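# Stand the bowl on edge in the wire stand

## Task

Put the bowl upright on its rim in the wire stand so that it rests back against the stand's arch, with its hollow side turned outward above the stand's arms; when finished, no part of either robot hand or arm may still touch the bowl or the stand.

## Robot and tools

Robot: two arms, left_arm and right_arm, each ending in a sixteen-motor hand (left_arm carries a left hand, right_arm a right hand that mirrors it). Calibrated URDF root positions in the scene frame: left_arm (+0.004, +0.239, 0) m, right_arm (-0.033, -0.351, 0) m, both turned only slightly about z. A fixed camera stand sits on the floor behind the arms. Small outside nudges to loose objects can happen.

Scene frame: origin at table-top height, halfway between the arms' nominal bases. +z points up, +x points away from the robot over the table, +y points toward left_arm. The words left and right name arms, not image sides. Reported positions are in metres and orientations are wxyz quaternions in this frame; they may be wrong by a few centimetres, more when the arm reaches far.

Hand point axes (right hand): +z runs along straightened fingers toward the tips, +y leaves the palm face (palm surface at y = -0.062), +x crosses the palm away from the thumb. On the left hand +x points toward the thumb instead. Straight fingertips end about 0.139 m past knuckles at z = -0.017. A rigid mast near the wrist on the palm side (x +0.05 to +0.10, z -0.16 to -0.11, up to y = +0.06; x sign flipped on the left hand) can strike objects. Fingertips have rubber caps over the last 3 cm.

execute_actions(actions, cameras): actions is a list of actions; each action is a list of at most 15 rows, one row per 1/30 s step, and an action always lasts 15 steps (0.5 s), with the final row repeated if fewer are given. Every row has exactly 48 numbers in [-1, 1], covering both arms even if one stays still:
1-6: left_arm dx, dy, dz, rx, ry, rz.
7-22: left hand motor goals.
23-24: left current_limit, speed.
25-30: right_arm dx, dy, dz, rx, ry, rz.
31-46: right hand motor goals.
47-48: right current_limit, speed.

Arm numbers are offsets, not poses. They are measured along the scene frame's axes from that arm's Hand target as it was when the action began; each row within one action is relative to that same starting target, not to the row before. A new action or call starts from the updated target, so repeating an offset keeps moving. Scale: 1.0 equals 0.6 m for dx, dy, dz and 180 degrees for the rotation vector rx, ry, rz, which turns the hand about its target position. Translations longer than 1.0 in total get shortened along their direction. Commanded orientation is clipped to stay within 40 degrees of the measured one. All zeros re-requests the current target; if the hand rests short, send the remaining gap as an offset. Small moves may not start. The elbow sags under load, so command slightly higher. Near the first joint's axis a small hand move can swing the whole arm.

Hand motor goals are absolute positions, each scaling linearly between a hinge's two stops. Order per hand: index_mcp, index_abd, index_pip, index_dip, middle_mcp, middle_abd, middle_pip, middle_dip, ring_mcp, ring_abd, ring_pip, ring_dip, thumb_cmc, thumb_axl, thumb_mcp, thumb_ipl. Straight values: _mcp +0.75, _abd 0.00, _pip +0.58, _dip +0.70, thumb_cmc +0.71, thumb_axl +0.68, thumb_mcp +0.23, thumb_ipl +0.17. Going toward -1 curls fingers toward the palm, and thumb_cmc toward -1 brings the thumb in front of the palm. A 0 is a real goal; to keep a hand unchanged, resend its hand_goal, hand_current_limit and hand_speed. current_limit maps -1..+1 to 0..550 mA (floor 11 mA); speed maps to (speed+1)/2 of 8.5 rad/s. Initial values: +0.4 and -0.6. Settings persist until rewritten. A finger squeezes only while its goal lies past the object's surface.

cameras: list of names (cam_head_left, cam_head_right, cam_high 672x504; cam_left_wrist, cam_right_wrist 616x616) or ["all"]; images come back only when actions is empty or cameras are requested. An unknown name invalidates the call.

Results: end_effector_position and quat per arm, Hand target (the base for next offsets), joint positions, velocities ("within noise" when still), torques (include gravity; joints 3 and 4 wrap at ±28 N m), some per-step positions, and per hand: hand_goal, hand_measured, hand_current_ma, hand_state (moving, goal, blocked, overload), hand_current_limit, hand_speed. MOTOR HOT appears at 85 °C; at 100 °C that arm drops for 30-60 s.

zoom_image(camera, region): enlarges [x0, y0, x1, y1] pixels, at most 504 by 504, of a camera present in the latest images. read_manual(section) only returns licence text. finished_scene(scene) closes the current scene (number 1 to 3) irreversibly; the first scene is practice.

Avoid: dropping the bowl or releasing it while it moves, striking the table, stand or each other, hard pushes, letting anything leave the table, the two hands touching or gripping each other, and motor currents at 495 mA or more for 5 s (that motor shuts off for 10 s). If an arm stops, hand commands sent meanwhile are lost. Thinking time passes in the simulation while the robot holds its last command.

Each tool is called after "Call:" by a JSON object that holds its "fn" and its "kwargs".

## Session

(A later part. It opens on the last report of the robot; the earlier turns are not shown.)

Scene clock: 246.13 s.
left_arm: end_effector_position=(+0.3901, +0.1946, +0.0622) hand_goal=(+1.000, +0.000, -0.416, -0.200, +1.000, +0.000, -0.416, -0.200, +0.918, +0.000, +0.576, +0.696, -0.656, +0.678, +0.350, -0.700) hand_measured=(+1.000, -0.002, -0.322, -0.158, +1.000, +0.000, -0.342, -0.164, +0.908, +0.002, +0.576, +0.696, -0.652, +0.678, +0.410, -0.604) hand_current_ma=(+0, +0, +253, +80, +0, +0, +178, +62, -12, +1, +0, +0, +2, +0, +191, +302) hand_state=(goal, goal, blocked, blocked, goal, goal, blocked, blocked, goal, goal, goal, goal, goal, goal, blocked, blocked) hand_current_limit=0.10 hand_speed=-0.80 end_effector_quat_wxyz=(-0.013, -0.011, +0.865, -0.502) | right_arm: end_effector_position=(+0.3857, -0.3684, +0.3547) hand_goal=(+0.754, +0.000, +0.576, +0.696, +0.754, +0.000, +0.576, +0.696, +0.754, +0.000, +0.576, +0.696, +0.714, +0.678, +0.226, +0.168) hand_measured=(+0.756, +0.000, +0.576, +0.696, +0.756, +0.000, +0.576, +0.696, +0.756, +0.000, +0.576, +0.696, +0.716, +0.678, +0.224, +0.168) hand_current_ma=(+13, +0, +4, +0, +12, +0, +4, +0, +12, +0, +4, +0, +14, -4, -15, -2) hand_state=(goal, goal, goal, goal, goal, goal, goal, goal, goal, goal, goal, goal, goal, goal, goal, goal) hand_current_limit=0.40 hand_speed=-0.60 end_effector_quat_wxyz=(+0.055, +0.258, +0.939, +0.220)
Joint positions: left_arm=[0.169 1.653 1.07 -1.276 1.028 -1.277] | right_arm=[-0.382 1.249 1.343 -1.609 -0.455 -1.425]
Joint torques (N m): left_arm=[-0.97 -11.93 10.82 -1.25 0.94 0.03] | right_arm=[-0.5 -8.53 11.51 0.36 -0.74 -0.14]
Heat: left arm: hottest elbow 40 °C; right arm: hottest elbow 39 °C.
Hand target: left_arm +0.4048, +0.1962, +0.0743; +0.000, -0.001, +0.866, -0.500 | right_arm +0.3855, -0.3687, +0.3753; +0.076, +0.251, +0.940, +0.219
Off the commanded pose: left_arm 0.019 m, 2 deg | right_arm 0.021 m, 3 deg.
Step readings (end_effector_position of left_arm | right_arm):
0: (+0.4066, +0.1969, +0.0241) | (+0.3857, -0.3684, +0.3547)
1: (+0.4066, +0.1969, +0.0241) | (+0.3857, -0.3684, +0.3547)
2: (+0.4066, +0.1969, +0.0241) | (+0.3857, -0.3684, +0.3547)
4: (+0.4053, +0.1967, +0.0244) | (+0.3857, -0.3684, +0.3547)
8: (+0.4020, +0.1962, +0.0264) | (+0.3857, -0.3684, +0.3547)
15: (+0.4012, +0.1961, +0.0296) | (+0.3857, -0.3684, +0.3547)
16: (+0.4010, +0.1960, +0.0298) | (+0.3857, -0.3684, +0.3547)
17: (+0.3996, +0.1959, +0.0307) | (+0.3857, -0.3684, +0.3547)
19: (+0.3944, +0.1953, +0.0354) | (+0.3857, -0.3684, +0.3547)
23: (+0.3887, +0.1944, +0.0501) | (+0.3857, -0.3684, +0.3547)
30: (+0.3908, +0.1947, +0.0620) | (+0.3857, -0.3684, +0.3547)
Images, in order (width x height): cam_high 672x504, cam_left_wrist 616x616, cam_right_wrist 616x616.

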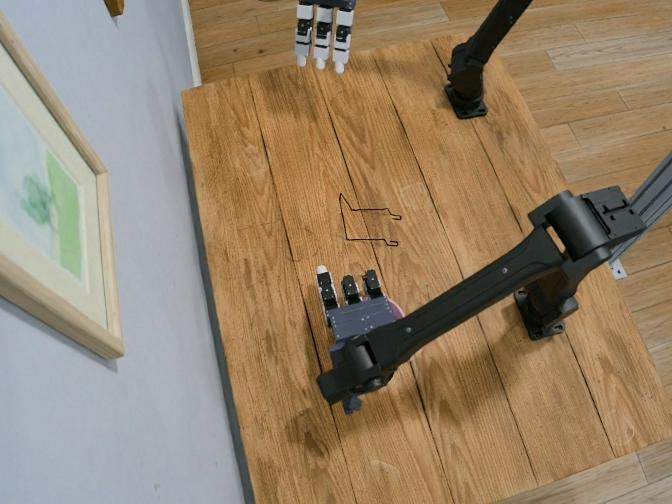

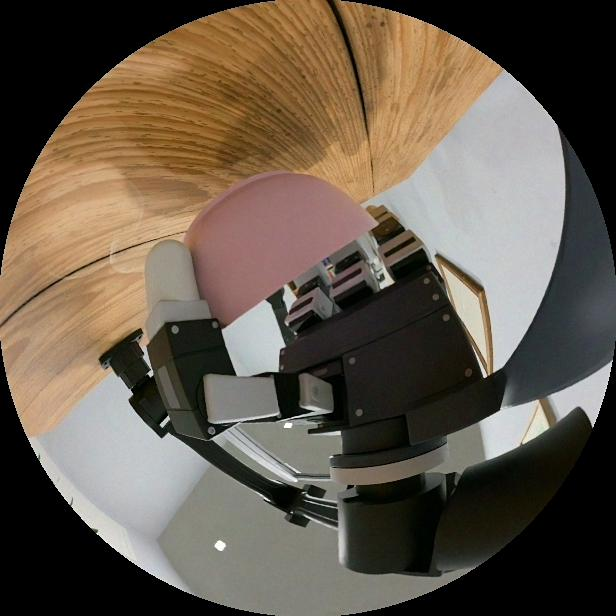

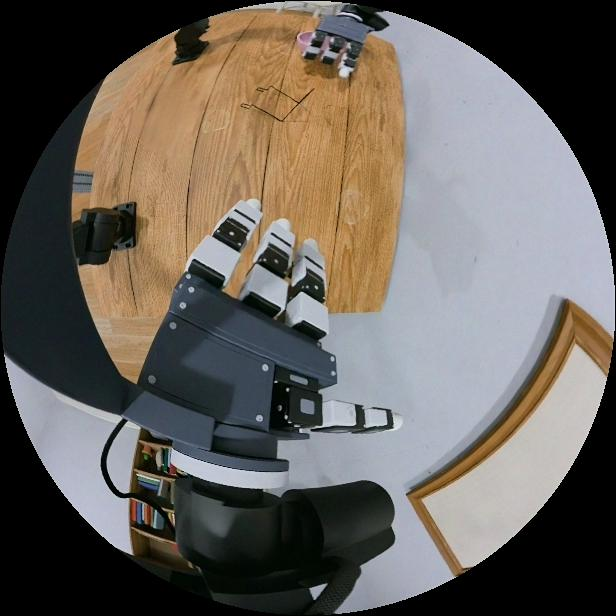

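Call:
{"fn": "zoom_image", "kwargs": {"camera": "cam_right_wrist", "region": [220, 60, 340, 150]}}

Call:
{"fn": "zoom_image", "kwargs": {"camera": "cam_high", "region": [310, 170, 430, 270]}}

Scaled by 4.200 from the camera's 616x616 image, which has a finer 880x880 frame.

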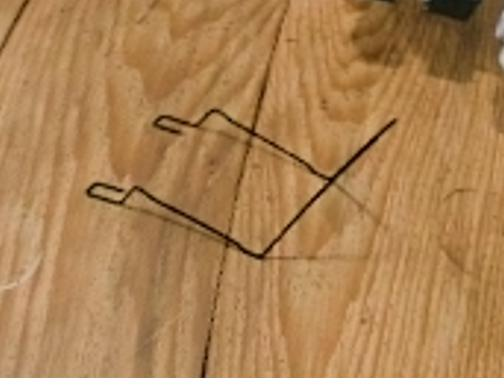

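Scaled by 4.200.

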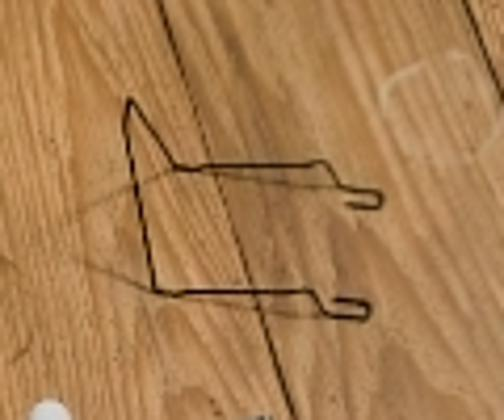

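Call:
{"fn": "execute_actions", "kwargs": {"actions": [[[0.0,0.0,0.1,0,0,0,1,0,-0.416,-0.2,1,0,-0.416,-0.2,0.918,0,0.576,0.696,-0.657,0.678,0.35,-0.7,0.1,-0.8,0,0,0,0,0,0,0.754,0,0.576,0.696,0.754,0,0.576,0.696,0.754,0,0.576,0.696,0.714,0.678,0.226,0.168,0.4,-0.6]],[[0.0,0.0,0.1,0,0,0,1,0,-0.416,-0.2,1,0,-0.416,-0.2,0.918,0,0.576,0.696,-0.657,0.678,0.35,-0.7,0.1,-0.8,0,0,0,0,0,0,0.754,0,0.576,0.696,0.754,0,0.576,0.696,0.754,0,0.576,0.696,0.714,0.678,0.226,0.168,0.4,-0.6]],[[-0.0239,-0.0706,0,-0.0158,-0.0711,-0.0195,1,0,-0.416,-0.2,1,0,-0.416,-0.2,0.918,0,0.576,0.696,-0.657,0.678,0.35,-0.7,0.1,-0.8,0,0,0,0,0,0,0.754,0,0.576,0.696,0.754,0,0.576,0.696,0.754,0,0.576,0.696,0.714,0.678,0.226,0.168,0.4,-0.6]],[[-0.0239,-0.0706,0,-0.0158,-0.0711,-0.0195,1,0,-0.416,-0.2,1,0,-0.416,-0.2,0.918,0,0.576,0.696,-0.657,0.678,0.35,-0.7,0.1,-0.8,0,0,0,0,0,0,0.754,0,0.576,0.696,0.754,0,0.576,0.696,0.754,0,0.576,0.696,0.714,0.678,0.226,0.168,0.4,-0.6]]], "cameras": ["cam_left_wrist","cam_head_right","cam_high"]}}

Scene clock: 283.73 s.
left_arm: end_effector_position=(+0.3758, +0.1138, +0.1910) hand_goal=(+1.000, +0.000, -0.416, -0.200, +1.000, +0.000, -0.416, -0.200, +0.918, +0.000, +0.576, +0.696, -0.656, +0.678, +0.350, -0.700) hand_measured=(+1.000, +0.000, -0.324, -0.158, +1.000, +0.000, -0.346, -0.166, +0.906, +0.002, +0.576, +0.696, -0.648, +0.678, +0.410, -0.604) hand_current_ma=(+0, +0, +247, +77, +0, +0, +164, +58, -12, +1, +0, +0, +8, +0, +197, +303) hand_state=(goal, goal, blocked, blocked, goal, goal, blocked, blocked, goal, goal, goal, goal, goal, goal, blocked, blocked) hand_current_limit=0.10 hand_speed=-0.80 end_effector_quat_wxyz=(+0.154, +0.158, +0.818, -0.531) | right_arm: end_effector_position=(+0.3857, -0.3684, +0.3547) hand_goal=(+0.754, +0.000, +0.576, +0.696, +0.754, +0.000, +0.576, +0.696, +0.754, +0.000, +0.576, +0.696, +0.714, +0.678, +0.226, +0.168) hand_measured=(+0.756, +0.000, +0.576, +0.696, +0.756, +0.000, +0.576, +0.696, +0.756, +0.000, +0.576, +0.696, +0.716, +0.678, +0.224, +0.168) hand_current_ma=(+13, +0, +4, +0, +12, +0, +4, +0, +12, +0, +4, +0, +14, -4, -15, -2) hand_state=(goal, goal, goal, goal, goal, goal, goal, goal, goal, goal, goal, goal, goal, goal, goal, goal) hand_current_limit=0.40 hand_speed=-0.60 end_effector_quat_wxyz=(+0.055, +0.258, +0.939, +0.220)
Joint positions: left_arm=[0.013 1.224 0.96 -1.091 1.162 -1.332] | right_arm=[-0.382 1.249 1.343 -1.609 -0.455 -1.425]
Joint torques (N m): left_arm=[-0.73 -8.47 9.8 0.64 1.04 -0.03] | right_arm=[-0.67 -8.64 11.66 0.21 -0.73 -0.19]
Heat: left arm: hottest elbow 41 °C; right arm: hottest elbow 40 °C.
Hand target: left_arm +0.3761, +0.1114, +0.1943; +0.161, +0.162, +0.817, -0.529 | right_arm +0.3855, -0.3687, +0.3753; +0.076, +0.251, +0.940, +0.219
Off the commanded pose: left_arm 0.004 m, 1 deg | right_arm 0.021 m, 3 deg.
Step readings (end_effector_position of left_arm | right_arm):
0: (+0.3900, +0.1946, +0.0622) | (+0.3857, -0.3684, +0.3547)
1: (+0.3899, +0.1945, +0.0622) | (+0.3857, -0.3684, +0.3547)
2: (+0.3886, +0.1944, +0.0639) | (+0.3857, -0.3684, +0.3547)
4: (+0.3850, +0.1940, +0.0714) | (+0.3857, -0.3684, +0.3547)
8: (+0.3864, +0.1942, +0.0991) | (+0.3857, -0.3684, +0.3547)
15: (+0.3948, +0.1953, +0.1253) | (+0.3857, -0.3684, +0.3547)
16: (+0.3942, +0.1952, +0.1254) | (+0.3857, -0.3684, +0.3547)
17: (+0.3921, +0.1950, +0.1269) | (+0.3857, -0.3684, +0.3547)
19: (+0.3879, +0.1944, +0.1341) | (+0.3857, -0.3684, +0.3547)
23: (+0.3901, +0.1948, +0.1581) | (+0.3857, -0.3684, +0.3547)
30: (+0.3943, +0.1953, +0.1814) | (+0.3857, -0.3684, +0.3547)
31: (+0.3944, +0.1951, +0.1817) | (+0.3857, -0.3684, +0.3547)
32: (+0.3957, +0.1931, +0.1821) | (+0.3857, -0.3684, +0.3547)
34: (+0.3982, +0.1853, +0.1824) | (+0.3857, -0.3684, +0.3547)
38: (+0.3884, +0.1651, +0.1868) | (+0.3857, -0.3684, +0.3547)
45: (+0.3904, +0.1549, +0.1973) | (+0.3857, -0.3684, +0.3547)
46: (+0.3911, +0.1546, +0.1967) | (+0.3857, -0.3684, +0.3547)
47: (+0.3920, +0.1519, +0.1951) | (+0.3857, -0.3684, +0.3547)
49: (+0.3894, +0.1444, +0.1900) | (+0.3857, -0.3684, +0.3547)
53: (+0.3724, +0.1232, +0.1838) | (+0.3857, -0.3684, +0.3547)
60: (+0.3763, +0.1131, +0.1946) | (+0.3857, -0.3684, +0.3547)
Images, in order (width x height): cam_head_right 672x504, cam_high 672x504, cam_left_wrist 616x616.

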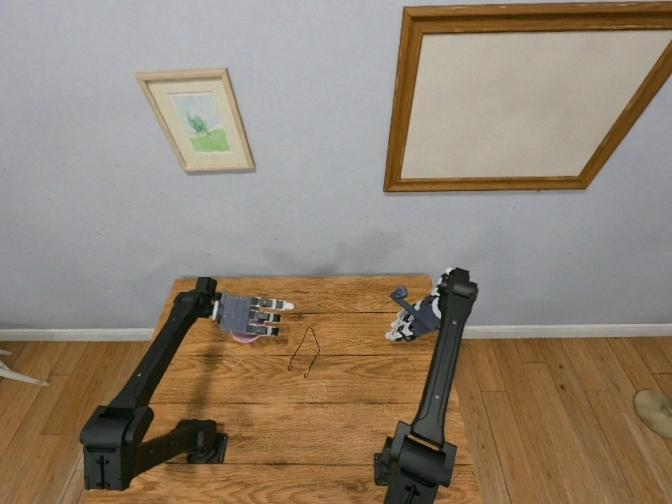

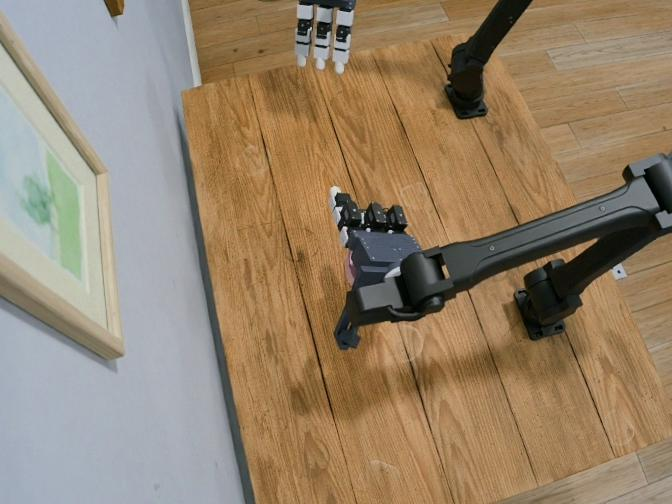

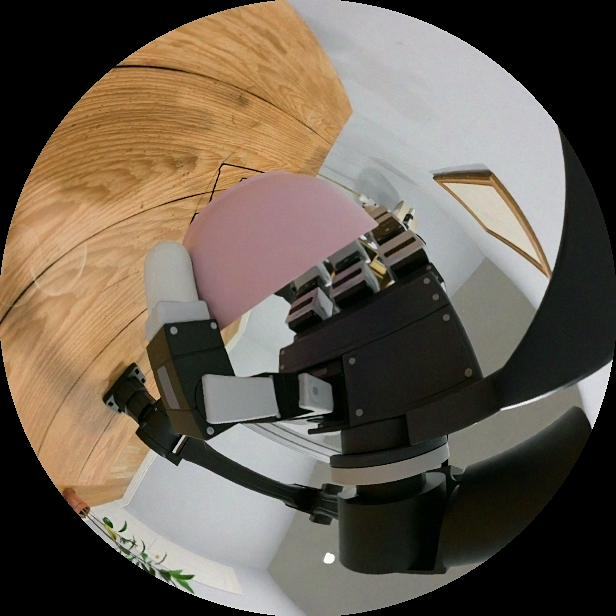

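Call:
{"fn": "execute_actions", "kwargs": {"actions": [[[-0.0239,-0.0706,0,-0.0158,-0.0711,-0.0195,1,0,-0.416,-0.2,1,0,-0.416,-0.2,0.918,0,0.576,0.696,-0.657,0.678,0.35,-0.7,0.1,-0.8,0,0,0,0,0,0,0.754,0,0.576,0.696,0.754,0,0.576,0.696,0.754,0,0.576,0.696,0.714,0.678,0.226,0.168,0.4,-0.6]],[[-0.0239,-0.0706,0,-0.0158,-0.0711,-0.0195,1,0,-0.416,-0.2,1,0,-0.416,-0.2,0.918,0,0.576,0.696,-0.657,0.678,0.35,-0.7,0.1,-0.8,0,0,0,0,0,0,0.754,0,0.576,0.696,0.754,0,0.576,0.696,0.754,0,0.576,0.696,0.714,0.678,0.226,0.168,0.4,-0.6]],[[-0.0239,-0.0706,0,-0.0158,-0.0711,-0.0195,1,0,-0.416,-0.2,1,0,-0.416,-0.2,0.918,0,0.576,0.696,-0.657,0.678,0.35,-0.7,0.1,-0.8,0,0,0,0,0,0,0.754,0,0.576,0.696,0.754,0,0.576,0.696,0.754,0,0.576,0.696,0.714,0.678,0.226,0.168,0.4,-0.6]]], "cameras": ["all"]}}

Scene clock: 287.67 s.
left_arm: end_effector_position=(+0.3336, -0.0116, +0.1895) hand_goal=(+1.000, +0.000, -0.416, -0.200, +1.000, +0.000, -0.416, -0.200, +0.918, +0.000, +0.576, +0.696, -0.656, +0.678, +0.350, -0.700) hand_measured=(+1.000, +0.002, -0.324, -0.160, +1.000, +0.000, -0.350, -0.168, +0.908, +0.002, +0.576, +0.696, -0.642, +0.678, +0.412, -0.604) hand_current_ma=(+0, +1, +246, +76, +0, +0, +153, +53, -11, +1, +0, +0, +18, +0, +202, +303) hand_state=(goal, goal, blocked, blocked, goal, goal, blocked, blocked, goal, goal, goal, goal, goal, goal, blocked, blocked) hand_current_limit=0.10 hand_speed=-0.80 end_effector_quat_wxyz=(+0.375, +0.383, +0.668, -0.516) | right_arm: end_effector_position=(+0.3857, -0.3684, +0.3547) hand_goal=(+0.754, +0.000, +0.576, +0.696, +0.754, +0.000, +0.576, +0.696, +0.754, +0.000, +0.576, +0.696, +0.714, +0.678, +0.226, +0.168) hand_measured=(+0.756, +0.000, +0.576, +0.696, +0.756, +0.000, +0.576, +0.696, +0.756, +0.000, +0.576, +0.696, +0.716, +0.678, +0.224, +0.168) hand_current_ma=(+13, +0, +4, +0, +12, +0, +4, +0, +12, +0, +4, +0, +14, -4, -15, -2) hand_state=(goal, goal, goal, goal, goal, goal, goal, goal, goal, goal, goal, goal, goal, goal, goal, goal) hand_current_limit=0.40 hand_speed=-0.60 end_effector_quat_wxyz=(+0.055, +0.258, +0.939, +0.220)
Joint positions: left_arm=[-0.368 0.941 0.472 0.087 1.049 -1.658] | right_arm=[-0.382 1.249 1.343 -1.609 -0.455 -1.425]
Joint torques (N m): left_arm=[-2.08 -3.6 10.35 2.24 0.33 0.07] | right_arm=[-0.62 -8.47 11.43 0.34 -0.77 -0.14]
Heat: left arm: hottest elbow 41 °C; right arm: hottest elbow 40 °C.
Hand target: left_arm +0.3330, -0.0156, +0.1944; +0.383, +0.388, +0.660, -0.517 | right_arm +0.3855, -0.3687, +0.3753; +0.076, +0.251, +0.940, +0.219
Off the commanded pose: left_arm 0.006 m, 1 deg | right_arm 0.021 m, 3 deg.
Step readings (end_effector_position of left_arm | right_arm):
0: (+0.3758, +0.1138, +0.1910) | (+0.3857, -0.3684, +0.3547)
1: (+0.3759, +0.1136, +0.1908) | (+0.3857, -0.3684, +0.3547)
2: (+0.3767, +0.1118, +0.1906) | (+0.3857, -0.3684, +0.3547)
4: (+0.3745, +0.1027, +0.1885) | (+0.3857, -0.3684, +0.3547)
8: (+0.3582, +0.0802, +0.1856) | (+0.3857, -0.3684, +0.3547)
15: (+0.3622, +0.0720, +0.1928) | (+0.3857, -0.3684, +0.3547)
16: (+0.3630, +0.0719, +0.1929) | (+0.3857, -0.3684, +0.3547)
17: (+0.3640, +0.0702, +0.1928) | (+0.3857, -0.3684, +0.3547)
19: (+0.3620, +0.0616, +0.1911) | (+0.3857, -0.3684, +0.3547)
23: (+0.3449, +0.0380, +0.1863) | (+0.3857, -0.3684, +0.3547)
30: (+0.3479, +0.0308, +0.1893) | (+0.3857, -0.3684, +0.3547)
31: (+0.3486, +0.0306, +0.1895) | (+0.3857, -0.3684, +0.3547)
32: (+0.3499, +0.0292, +0.1899) | (+0.3857, -0.3684, +0.3547)
34: (+0.3479, +0.0202, +0.1905) | (+0.3857, -0.3684, +0.3547)
38: (+0.3306, -0.0040, +0.1868) | (+0.3857, -0.3684, +0.3547)
45: (+0.3323, -0.0110, +0.1875) | (+0.3857, -0.3684, +0.3547)

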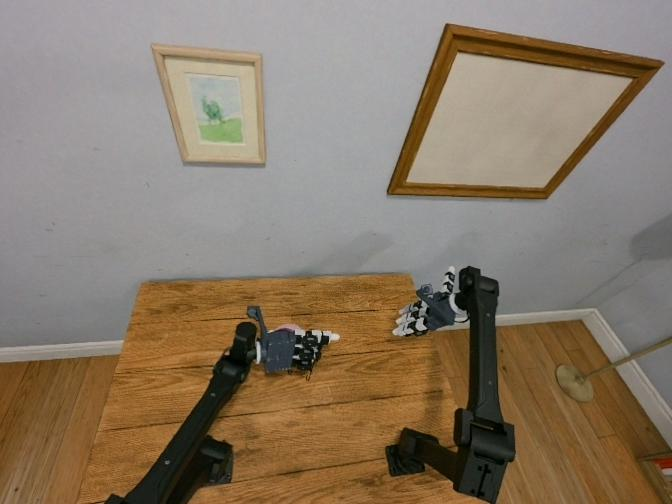

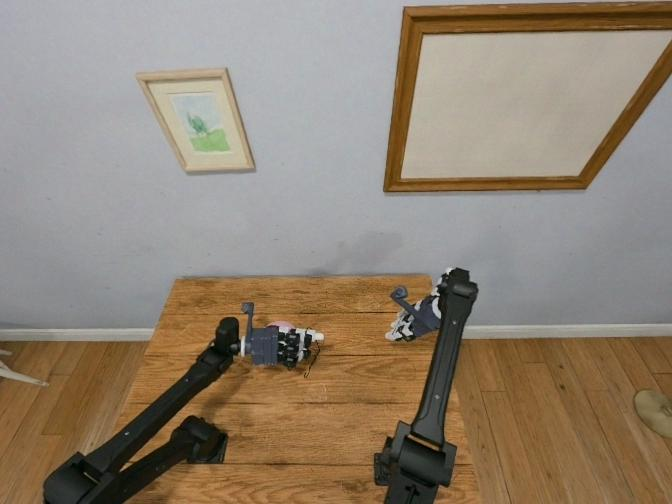

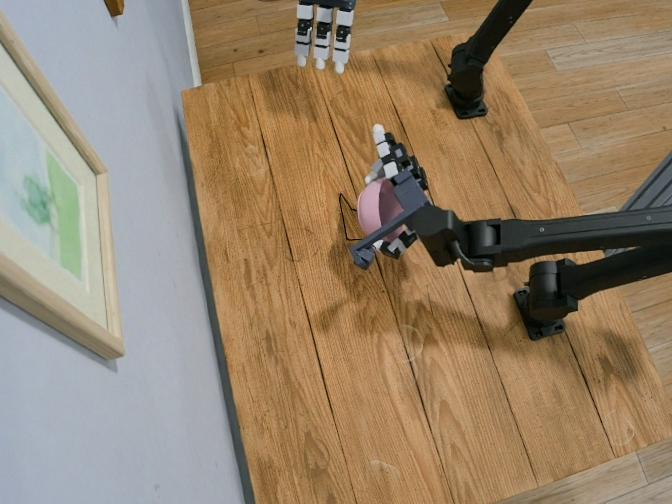

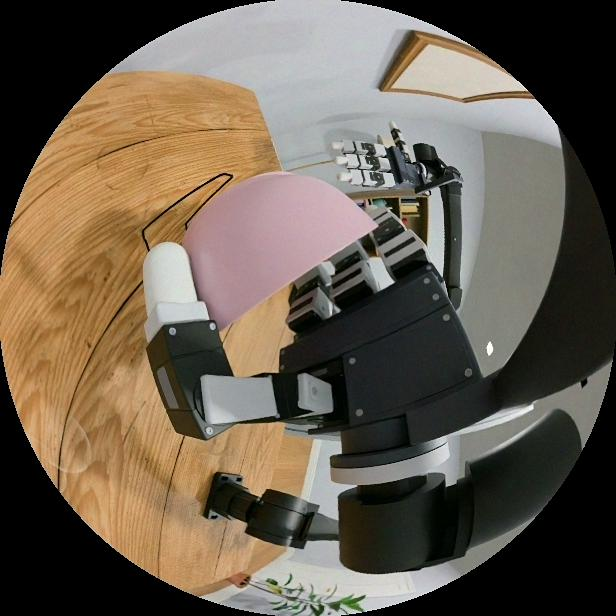

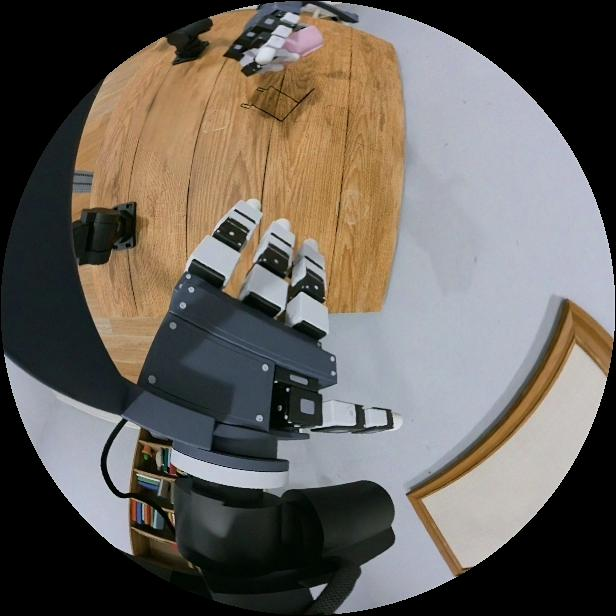

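Call:
{"fn": "execute_actions", "kwargs": {"actions": [[[-0.03,-0.0706,0,-0.0158,-0.0711,-0.0195,1,0,-0.416,-0.2,1,0,-0.416,-0.2,0.918,0,0.576,0.696,-0.657,0.678,0.35,-0.7,0.1,-0.8,0,0,0,0,0,0,0.754,0,0.576,0.696,0.754,0,0.576,0.696,0.754,0,0.576,0.696,0.714,0.678,0.226,0.168,0.4,-0.6]],[[0,0,-0.04,0,0,0,1,0,-0.416,-0.2,1,0,-0.416,-0.2,0.918,0,0.576,0.696,-0.657,0.678,0.35,-0.7,0.1,-0.8,0,0,0,0,0,0,0.754,0,0.576,0.696,0.754,0,0.576,0.696,0.754,0,0.576,0.696,0.714,0.678,0.226,0.168,0.4,-0.6]]], "cameras": ["cam_left_wrist","cam_high","cam_right_wrist"]}}

Call:
{"fn": "zoom_image", "kwargs": {"camera": "cam_left_wrist", "region": [60, 120, 320, 340]}}

Call:
{"fn": "zoom_image", "kwargs": {"camera": "cam_high", "region": [310, 150, 450, 280]}}

Call:
{"fn": "zoom_image", "kwargs": {"camera": "cam_right_wrist", "region": [200, 0, 360, 140]}}

Scene clock: 293.53 s.
left_arm: end_effector_position=(+0.3149, -0.0541, +0.1680) hand_goal=(+1.000, +0.000, -0.416, -0.200, +1.000, +0.000, -0.416, -0.200, +0.918, +0.000, +0.576, +0.696, -0.656, +0.678, +0.350, -0.700) hand_measured=(+1.000, +0.002, -0.324, -0.160, +1.000, +0.000, -0.350, -0.168, +0.912, +0.002, +0.576, +0.696, -0.640, +0.678, +0.412, -0.604) hand_current_ma=(+0, +1, +246, +75, +0, +0, +151, +52, -5, +1, +0, +0, +21, +0, +202, +303) hand_state=(goal, goal, blocked, blocked, goal, goal, blocked, blocked, goal, goal, goal, goal, goal, goal, blocked, blocked) hand_current_limit=0.10 hand_speed=-0.80 end_effector_quat_wxyz=(+0.444, +0.450, +0.595, -0.497) | right_arm: end_effector_position=(+0.3857, -0.3684, +0.3547) hand_goal=(+0.754, +0.000, +0.576, +0.696, +0.754, +0.000, +0.576, +0.696, +0.754, +0.000, +0.576, +0.696, +0.714, +0.678, +0.226, +0.168) hand_measured=(+0.756, +0.000, +0.576, +0.696, +0.756, +0.000, +0.576, +0.696, +0.756, +0.000, +0.576, +0.696, +0.716, +0.678, +0.224, +0.168) hand_current_ma=(+13, +0, +4, +0, +12, +0, +4, +0, +12, +0, +4, +0, +14, -4, -15, -2) hand_state=(goal, goal, goal, goal, goal, goal, goal, goal, goal, goal, goal, goal, goal, goal, goal, goal) hand_current_limit=0.40 hand_speed=-0.60 end_effector_quat_wxyz=(+0.055, +0.258, +0.939, +0.220)
Joint positions: left_arm=[-0.528 1.064 0.334 0.538 0.94 -1.61] | right_arm=[-0.382 1.249 1.343 -1.609 -0.455 -1.425]
Joint torques (N m): left_arm=[-1.85 -3.02 9.35 2.5 0.12 0.1] | right_arm=[-0.67 -9.29 11.45 0.4 -0.77 -0.17]
Heat: left arm: hottest elbow 41 °C; right arm: hottest elbow 40 °C.
Hand target: left_arm +0.3150, -0.0580, +0.1703; +0.448, +0.453, +0.588, -0.498 | right_arm +0.3855, -0.3687, +0.3753; +0.076, +0.251, +0.940, +0.219
Off the commanded pose: left_arm 0.005 m, 1 deg | right_arm 0.021 m, 3 deg.
Step readings (end_effector_position of left_arm | right_arm):
0: (+0.3336, -0.0116, +0.1895) | (+0.3857, -0.3684, +0.3547)
1: (+0.3337, -0.0116, +0.1893) | (+0.3857, -0.3684, +0.3547)
2: (+0.3348, -0.0128, +0.1901) | (+0.3857, -0.3684, +0.3547)
4: (+0.3314, -0.0219, +0.1919) | (+0.3857, -0.3684, +0.3547)
8: (+0.3109, -0.0456, +0.1906) | (+0.3857, -0.3684, +0.3547)
15: (+0.3130, -0.0536, +0.1917) | (+0.3857, -0.3684, +0.3547)
16: (+0.3138, -0.0539, +0.1921) | (+0.3857, -0.3684, +0.3547)
17: (+0.3145, -0.0541, +0.1922) | (+0.3857, -0.3684, +0.3547)
19: (+0.3154, -0.0545, +0.1895) | (+0.3857, -0.3684, +0.3547)
23: (+0.3142, -0.0536, +0.1726) | (+0.3857, -0.3684, +0.3547)
30: (+0.3142, -0.0537, +0.1654) | (+0.3857, -0.3684, +0.3547)
Images, in order (width x height): cam_high 672x504, cam_left_wrist 616x616, cam_right_wrist 616x616.

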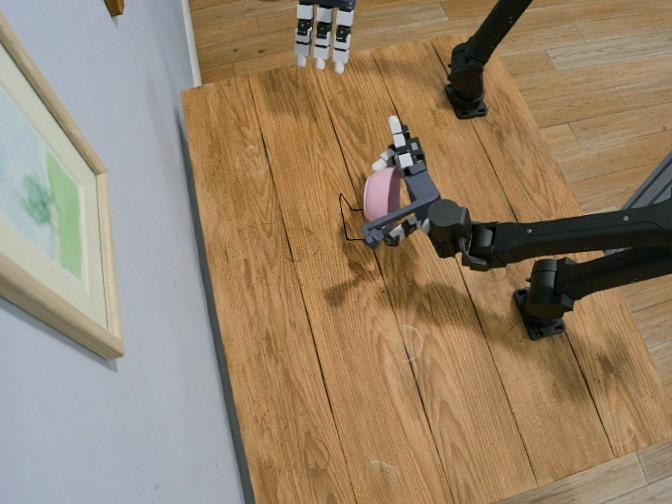

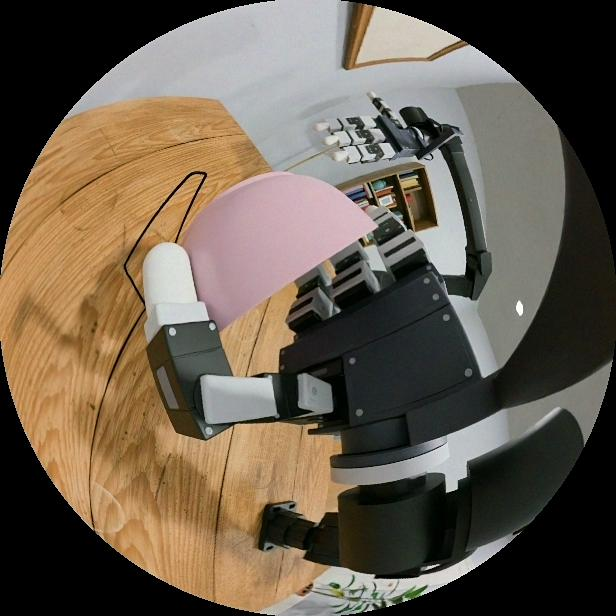

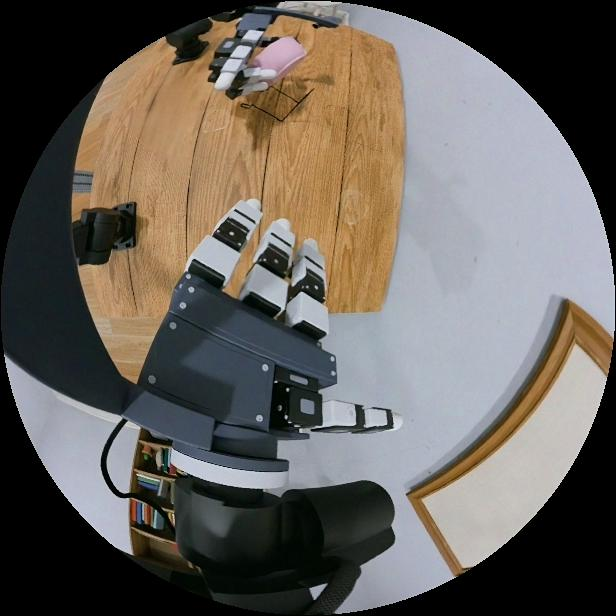

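Scaled by 1.938 from the camera's 616x616 image, which has a finer 880x880 frame.

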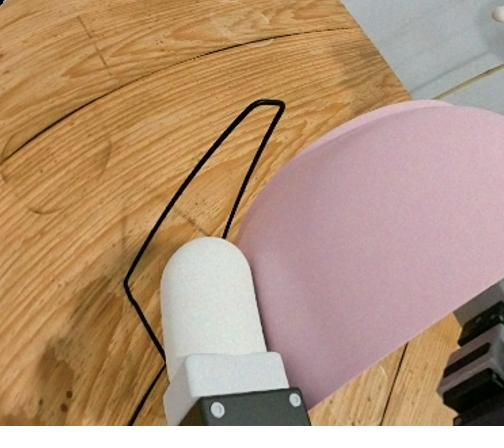

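Scaled by 3.600.

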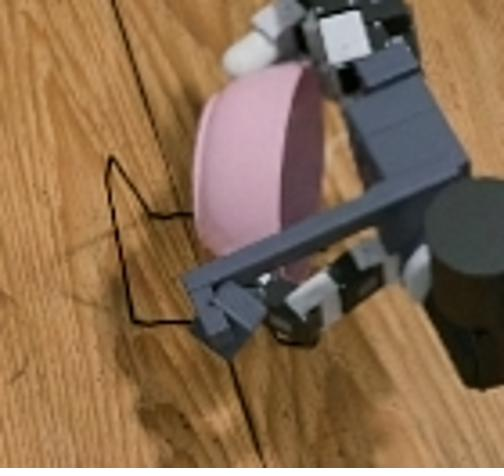

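Scaled by 3.150 from the camera's 616x616 image, which has a finer 880x880 frame.

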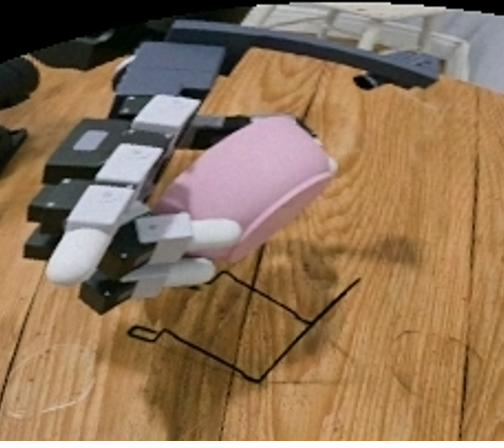

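Call:
{"fn": "execute_actions", "kwargs": {"actions": [[[-0.02,-0.045,-0.03,0,0,0,1,0,-0.416,-0.2,1,0,-0.416,-0.2,0.918,0,0.576,0.696,-0.657,0.678,0.35,-0.7,0.1,-0.8,0,0,0,0,0,0,0.754,0,0.576,0.696,0.754,0,0.576,0.696,0.754,0,0.576,0.696,0.714,0.678,0.226,0.168,0.4,-0.6]],[[0,0,-0.04,0,0,0,1,0,-0.416,-0.2,1,0,-0.416,-0.2,0.918,0,0.576,0.696,-0.657,0.678,0.35,-0.7,0.1,-0.8,0,0,0,0,0,0,0.754,0,0.576,0.696,0.754,0,0.576,0.696,0.754,0,0.576,0.696,0.714,0.678,0.226,0.168,0.4,-0.6]]], "cameras": ["cam_left_wrist","cam_high","cam_right_wrist","cam_head_left"]}}

Call:
{"fn": "zoom_image", "kwargs": {"camera": "cam_left_wrist", "region": [60, 120, 320, 340]}}

Call:
{"fn": "zoom_image", "kwargs": {"camera": "cam_high", "region": [310, 150, 450, 280]}}

Call:
{"fn": "zoom_image", "kwargs": {"camera": "cam_right_wrist", "region": [200, 0, 360, 140]}}

Call:
{"fn": "zoom_image", "kwargs": {"camera": "cam_head_left", "region": [220, 290, 360, 400]}}

Scene clock: 308.57 s.
left_arm: end_effector_position=(+0.3035, -0.0814, +0.1267) hand_goal=(+1.000, +0.000, -0.416, -0.200, +1.000, +0.000, -0.416, -0.200, +0.918, +0.000, +0.576, +0.696, -0.656, +0.678, +0.350, -0.700) hand_measured=(+1.000, +0.002, -0.324, -0.160, +1.000, +0.000, -0.350, -0.168, +0.914, +0.002, +0.576, +0.696, -0.640, +0.678, +0.412, -0.604) hand_current_ma=(+0, +1, +246, +75, +0, +0, +150, +51, -3, +1, +0, +0, +21, +0, +202, +303) hand_state=(goal, goal, blocked, blocked, goal, goal, blocked, blocked, goal, goal, goal, goal, goal, goal, blocked, blocked) hand_current_limit=0.10 hand_speed=-0.80 end_effector_quat_wxyz=(+0.444, +0.451, +0.594, -0.496) | right_arm: end_effector_position=(+0.3857, -0.3684, +0.3547) hand_goal=(+0.754, +0.000, +0.576, +0.696, +0.754, +0.000, +0.576, +0.696, +0.754, +0.000, +0.576, +0.696, +0.714, +0.678, +0.226, +0.168) hand_measured=(+0.756, +0.000, +0.576, +0.696, +0.756, +0.000, +0.576, +0.696, +0.756, +0.000, +0.576, +0.696, +0.716, +0.678, +0.224, +0.168) hand_current_ma=(+13, +0, +4, +0, +12, +0, +4, +0, +12, +0, +4, +0, +14, -4, -15, -2) hand_state=(goal, goal, goal, goal, goal, goal, goal, goal, goal, goal, goal, goal, goal, goal, goal, goal) hand_current_limit=0.40 hand_speed=-0.60 end_effector_quat_wxyz=(+0.055, +0.258, +0.939, +0.220)
Joint positions: left_arm=[-0.64 1.263 0.293 0.803 0.83 -1.637] | right_arm=[-0.382 1.249 1.343 -1.609 -0.455 -1.425]
Joint torques (N m): left_arm=[-1.67 -4.95 7.61 2.44 0.1 0.03] | right_arm=[-0.56 -9.41 11.69 0.25 -0.78 -0.15]
Heat: left arm: hottest elbow 41 °C; right arm: hottest elbow 40 °C.
Hand target: left_arm +0.3030, -0.0851, +0.1283; +0.448, +0.453, +0.588, -0.498 | right_arm +0.3855, -0.3687, +0.3753; +0.076, +0.251, +0.940, +0.219
Off the commanded pose: left_arm 0.004 m, 1 deg | right_arm 0.021 m, 3 deg.
Step readings (end_effector_position of left_arm | right_arm):
0: (+0.3149, -0.0541, +0.1680) | (+0.3857, -0.3684, +0.3547)
1: (+0.3152, -0.0540, +0.1681) | (+0.3857, -0.3684, +0.3547)
2: (+0.3166, -0.0543, +0.1681) | (+0.3857, -0.3684, +0.3547)
4: (+0.3165, -0.0596, +0.1673) | (+0.3857, -0.3684, +0.3547)
8: (+0.3050, -0.0770, +0.1573) | (+0.3857, -0.3684, +0.3547)
15: (+0.3026, -0.0810, +0.1487) | (+0.3857, -0.3684, +0.3547)
16: (+0.3029, -0.0811, +0.1492) | (+0.3857, -0.3684, +0.3547)
17: (+0.3034, -0.0814, +0.1503) | (+0.3857, -0.3684, +0.3547)
19: (+0.3046, -0.0823, +0.1493) | (+0.3857, -0.3684, +0.3547)
23: (+0.3042, -0.0818, +0.1329) | (+0.3857, -0.3684, +0.3547)
30: (+0.3030, -0.0809, +0.1241) | (+0.3857, -0.3684, +0.3547)
Images, in order (width x height): cam_head_left 672x504, cam_high 672x504, cam_left_wrist 616x616, cam_right_wrist 616x616.

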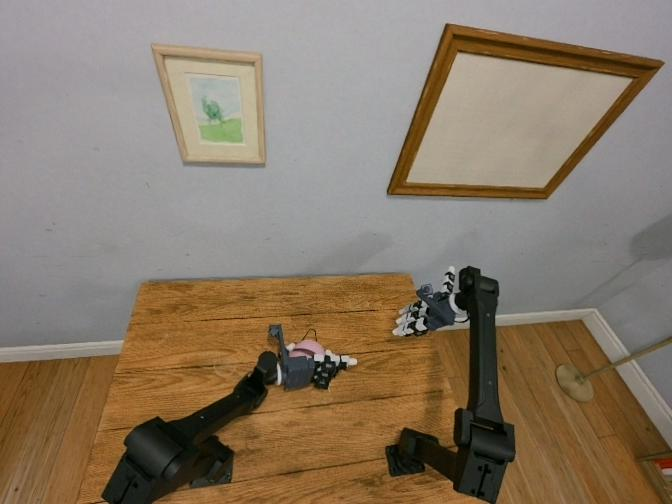

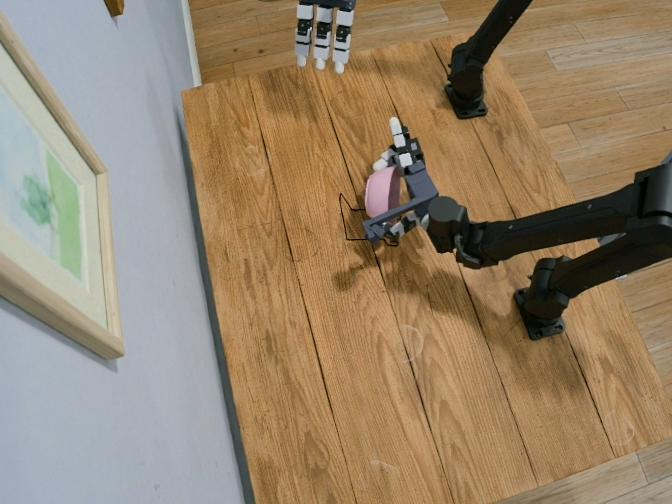

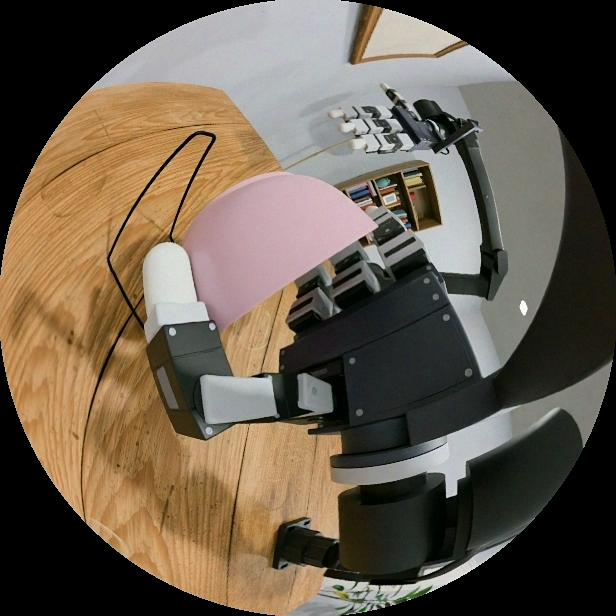

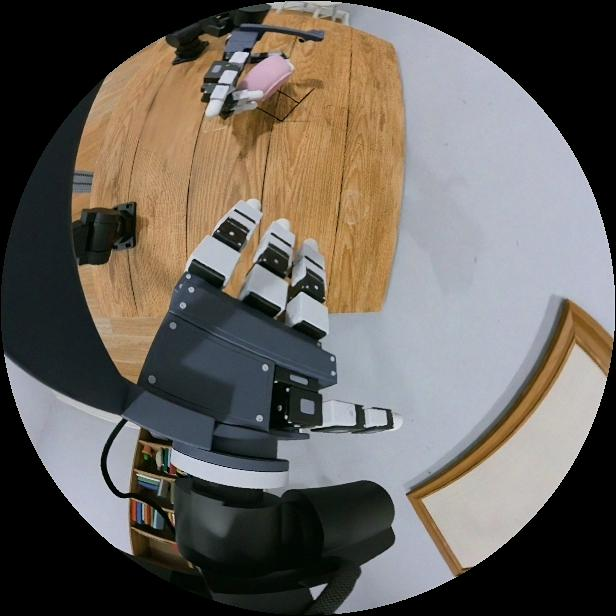

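Scaled by 1.938 from the camera's 616x616 image, which has a finer 880x880 frame.

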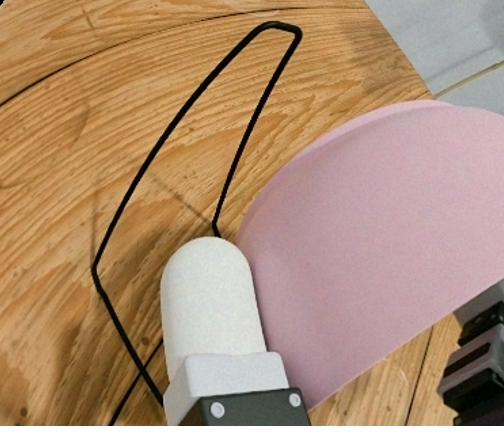

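Scaled by 3.600.

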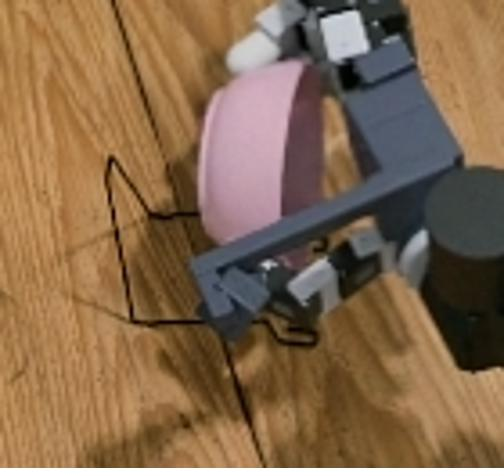

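Scaled by 3.150 from the camera's 616x616 image, which has a finer 880x880 frame.

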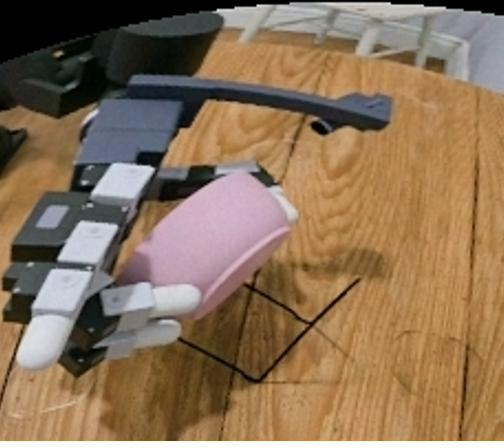

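Scaled by 3.600.

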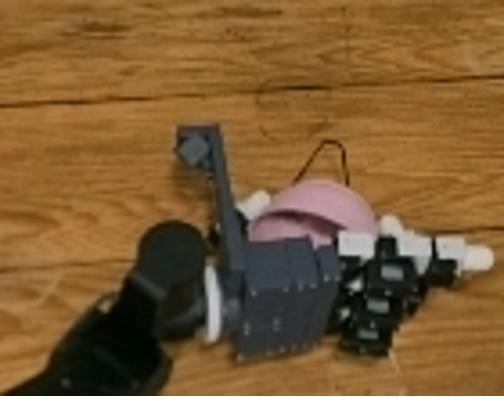

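Call:
{"fn": "execute_actions", "kwargs": {"actions": [[[0.038,-0.0166,-0.02,0,0,0,1,0,-0.416,-0.2,1,0,-0.416,-0.2,0.918,0,0.576,0.696,-0.657,0.678,0.35,-0.7,0.1,-0.8,0,0,0,0,0,0,0.754,0,0.576,0.696,0.754,0,0.576,0.696,0.754,0,0.576,0.696,0.714,0.678,0.226,0.168,0.4,-0.6]],[[0,0,-0.02,0,0,0,1,0,-0.416,-0.2,1,0,-0.416,-0.2,0.918,0,0.576,0.696,-0.657,0.678,0.35,-0.7,0.1,-0.8,0,0,0,0,0,0,0.754,0,0.576,0.696,0.754,0,0.576,0.696,0.754,0,0.576,0.696,0.714,0.678,0.226,0.168,0.4,-0.6]]], "cameras": ["cam_left_wrist","cam_high","cam_right_wrist","cam_head_left"]}}

Call:
{"fn": "zoom_image", "kwargs": {"camera": "cam_left_wrist", "region": [60, 120, 320, 340]}}

Call:
{"fn": "zoom_image", "kwargs": {"camera": "cam_high", "region": [310, 150, 450, 280]}}

Call:
{"fn": "zoom_image", "kwargs": {"camera": "cam_right_wrist", "region": [200, 0, 360, 140]}}

Scene clock: 320.23 s.
left_arm: end_effector_position=(+0.3109, -0.0884, +0.0923) hand_goal=(+1.000, +0.000, -0.416, -0.200, +1.000, +0.000, -0.416, -0.200, +0.918, +0.000, +0.576, +0.696, -0.656, +0.678, +0.350, -0.700) hand_measured=(+1.000, +0.002, -0.328, -0.170, +1.000, +0.000, -0.352, -0.170, +0.914, +0.002, +0.576, +0.696, -0.640, +0.678, +0.412, -0.604) hand_current_ma=(+0, +1, +235, +49, +0, +0, +148, +47, -3, +1, +0, +0, +19, +0, +206, +303) hand_state=(goal, goal, blocked, blocked, goal, goal, blocked, blocked, goal, goal, goal, goal, goal, goal, blocked, blocked) hand_current_limit=0.10 hand_speed=-0.80 end_effector_quat_wxyz=(+0.430, +0.452, +0.600, -0.500) | right_arm: end_effector_position=(+0.3857, -0.3684, +0.3547) hand_goal=(+0.754, +0.000, +0.576, +0.696, +0.754, +0.000, +0.576, +0.696, +0.754, +0.000, +0.576, +0.696, +0.714, +0.678, +0.226, +0.168) hand_measured=(+0.756, +0.000, +0.576, +0.696, +0.756, +0.000, +0.576, +0.696, +0.756, +0.000, +0.576, +0.696, +0.716, +0.678, +0.224, +0.168) hand_current_ma=(+13, +0, +4, +0, +12, +0, +4, +0, +12, +0, +4, +0, +14, -4, -15, -2) hand_state=(goal, goal, goal, goal, goal, goal, goal, goal, goal, goal, goal, goal, goal, goal, goal, goal) hand_current_limit=0.40 hand_speed=-0.60 end_effector_quat_wxyz=(+0.055, +0.258, +0.939, +0.220)
Joint positions: left_arm=[-0.636 1.436 0.305 0.934 0.847 -1.636] | right_arm=[-0.382 1.249 1.343 -1.609 -0.455 -1.425]
Joint torques (N m): left_arm=[0.09 -5.48 8.95 2.61 0.27 0.09] | right_arm=[-0.91 -8.82 11.4 0.24 -0.71 -0.11]
Heat: left arm: hottest elbow 40 °C; right arm: hottest elbow 40 °C.
Hand target: left_arm +0.3257, -0.0949, +0.1042; +0.448, +0.453, +0.588, -0.498 | right_arm +0.3855, -0.3687, +0.3753; +0.076, +0.251, +0.940, +0.219
Off the commanded pose: left_arm 0.020 m, 2 deg | right_arm 0.021 m, 3 deg.
Step readings (end_effector_position of left_arm | right_arm):
0: (+0.3035, -0.0814, +0.1266) | (+0.3857, -0.3684, +0.3547)
1: (+0.3036, -0.0814, +0.1267) | (+0.3857, -0.3684, +0.3547)
2: (+0.3036, -0.0818, +0.1264) | (+0.3857, -0.3684, +0.3547)
4: (+0.3035, -0.0833, +0.1207) | (+0.3857, -0.3684, +0.3547)
8: (+0.3039, -0.0839, +0.0975) | (+0.3857, -0.3684, +0.3547)
15: (+0.3072, -0.0859, +0.0964) | (+0.3857, -0.3684, +0.3547)
16: (+0.3078, -0.0863, +0.0974) | (+0.3857, -0.3684, +0.3547)
17: (+0.3082, -0.0865, +0.0983) | (+0.3857, -0.3684, +0.3547)
19: (+0.3092, -0.0872, +0.0988) | (+0.3857, -0.3684, +0.3547)
23: (+0.3098, -0.0877, +0.0920) | (+0.3857, -0.3684, +0.3547)
30: (+0.3109, -0.0883, +0.0924) | (+0.3857, -0.3684, +0.3547)
Images, in order (width x height): cam_head_left 672x504, cam_high 672x504, cam_left_wrist 616x616, cam_right_wrist 616x616.

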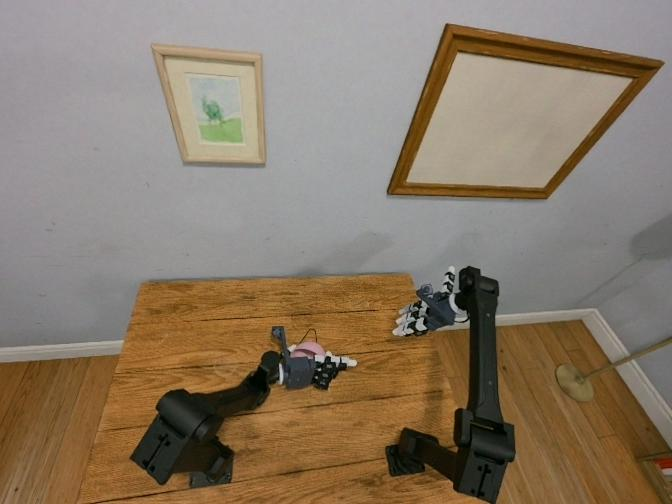

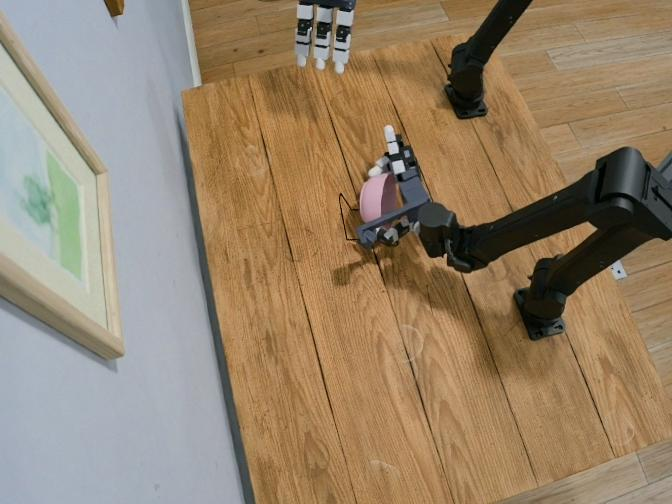

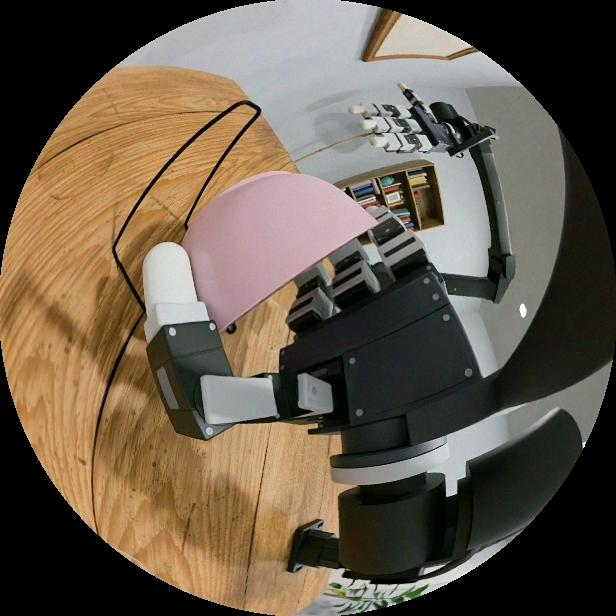

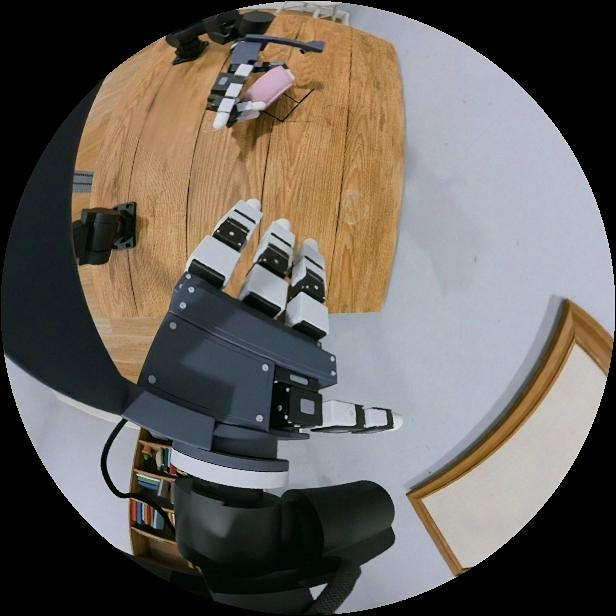

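Scaled by 1.938 from the camera's 616x616 image, which has a finer 880x880 frame.

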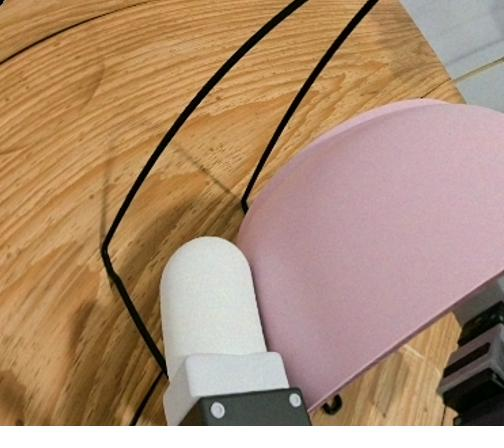

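Scaled by 3.600.

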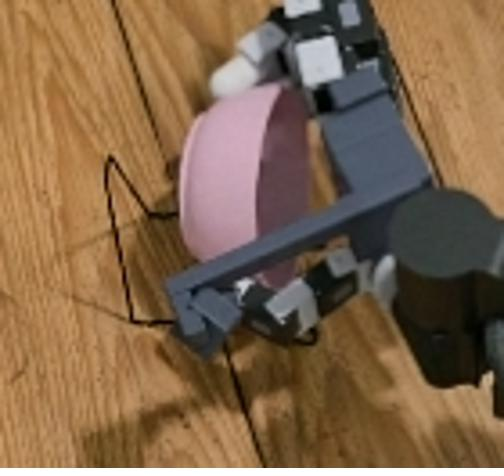

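Scaled by 3.150 from the camera's 616x616 image, which has a finer 880x880 frame.

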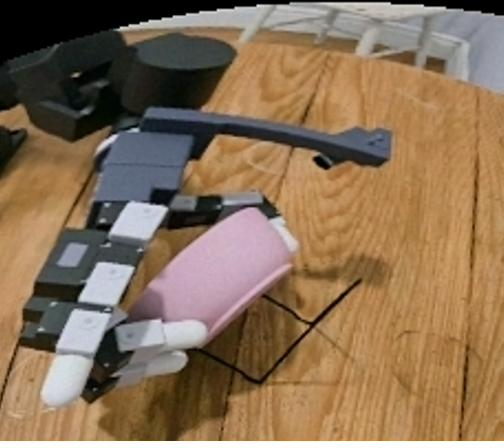

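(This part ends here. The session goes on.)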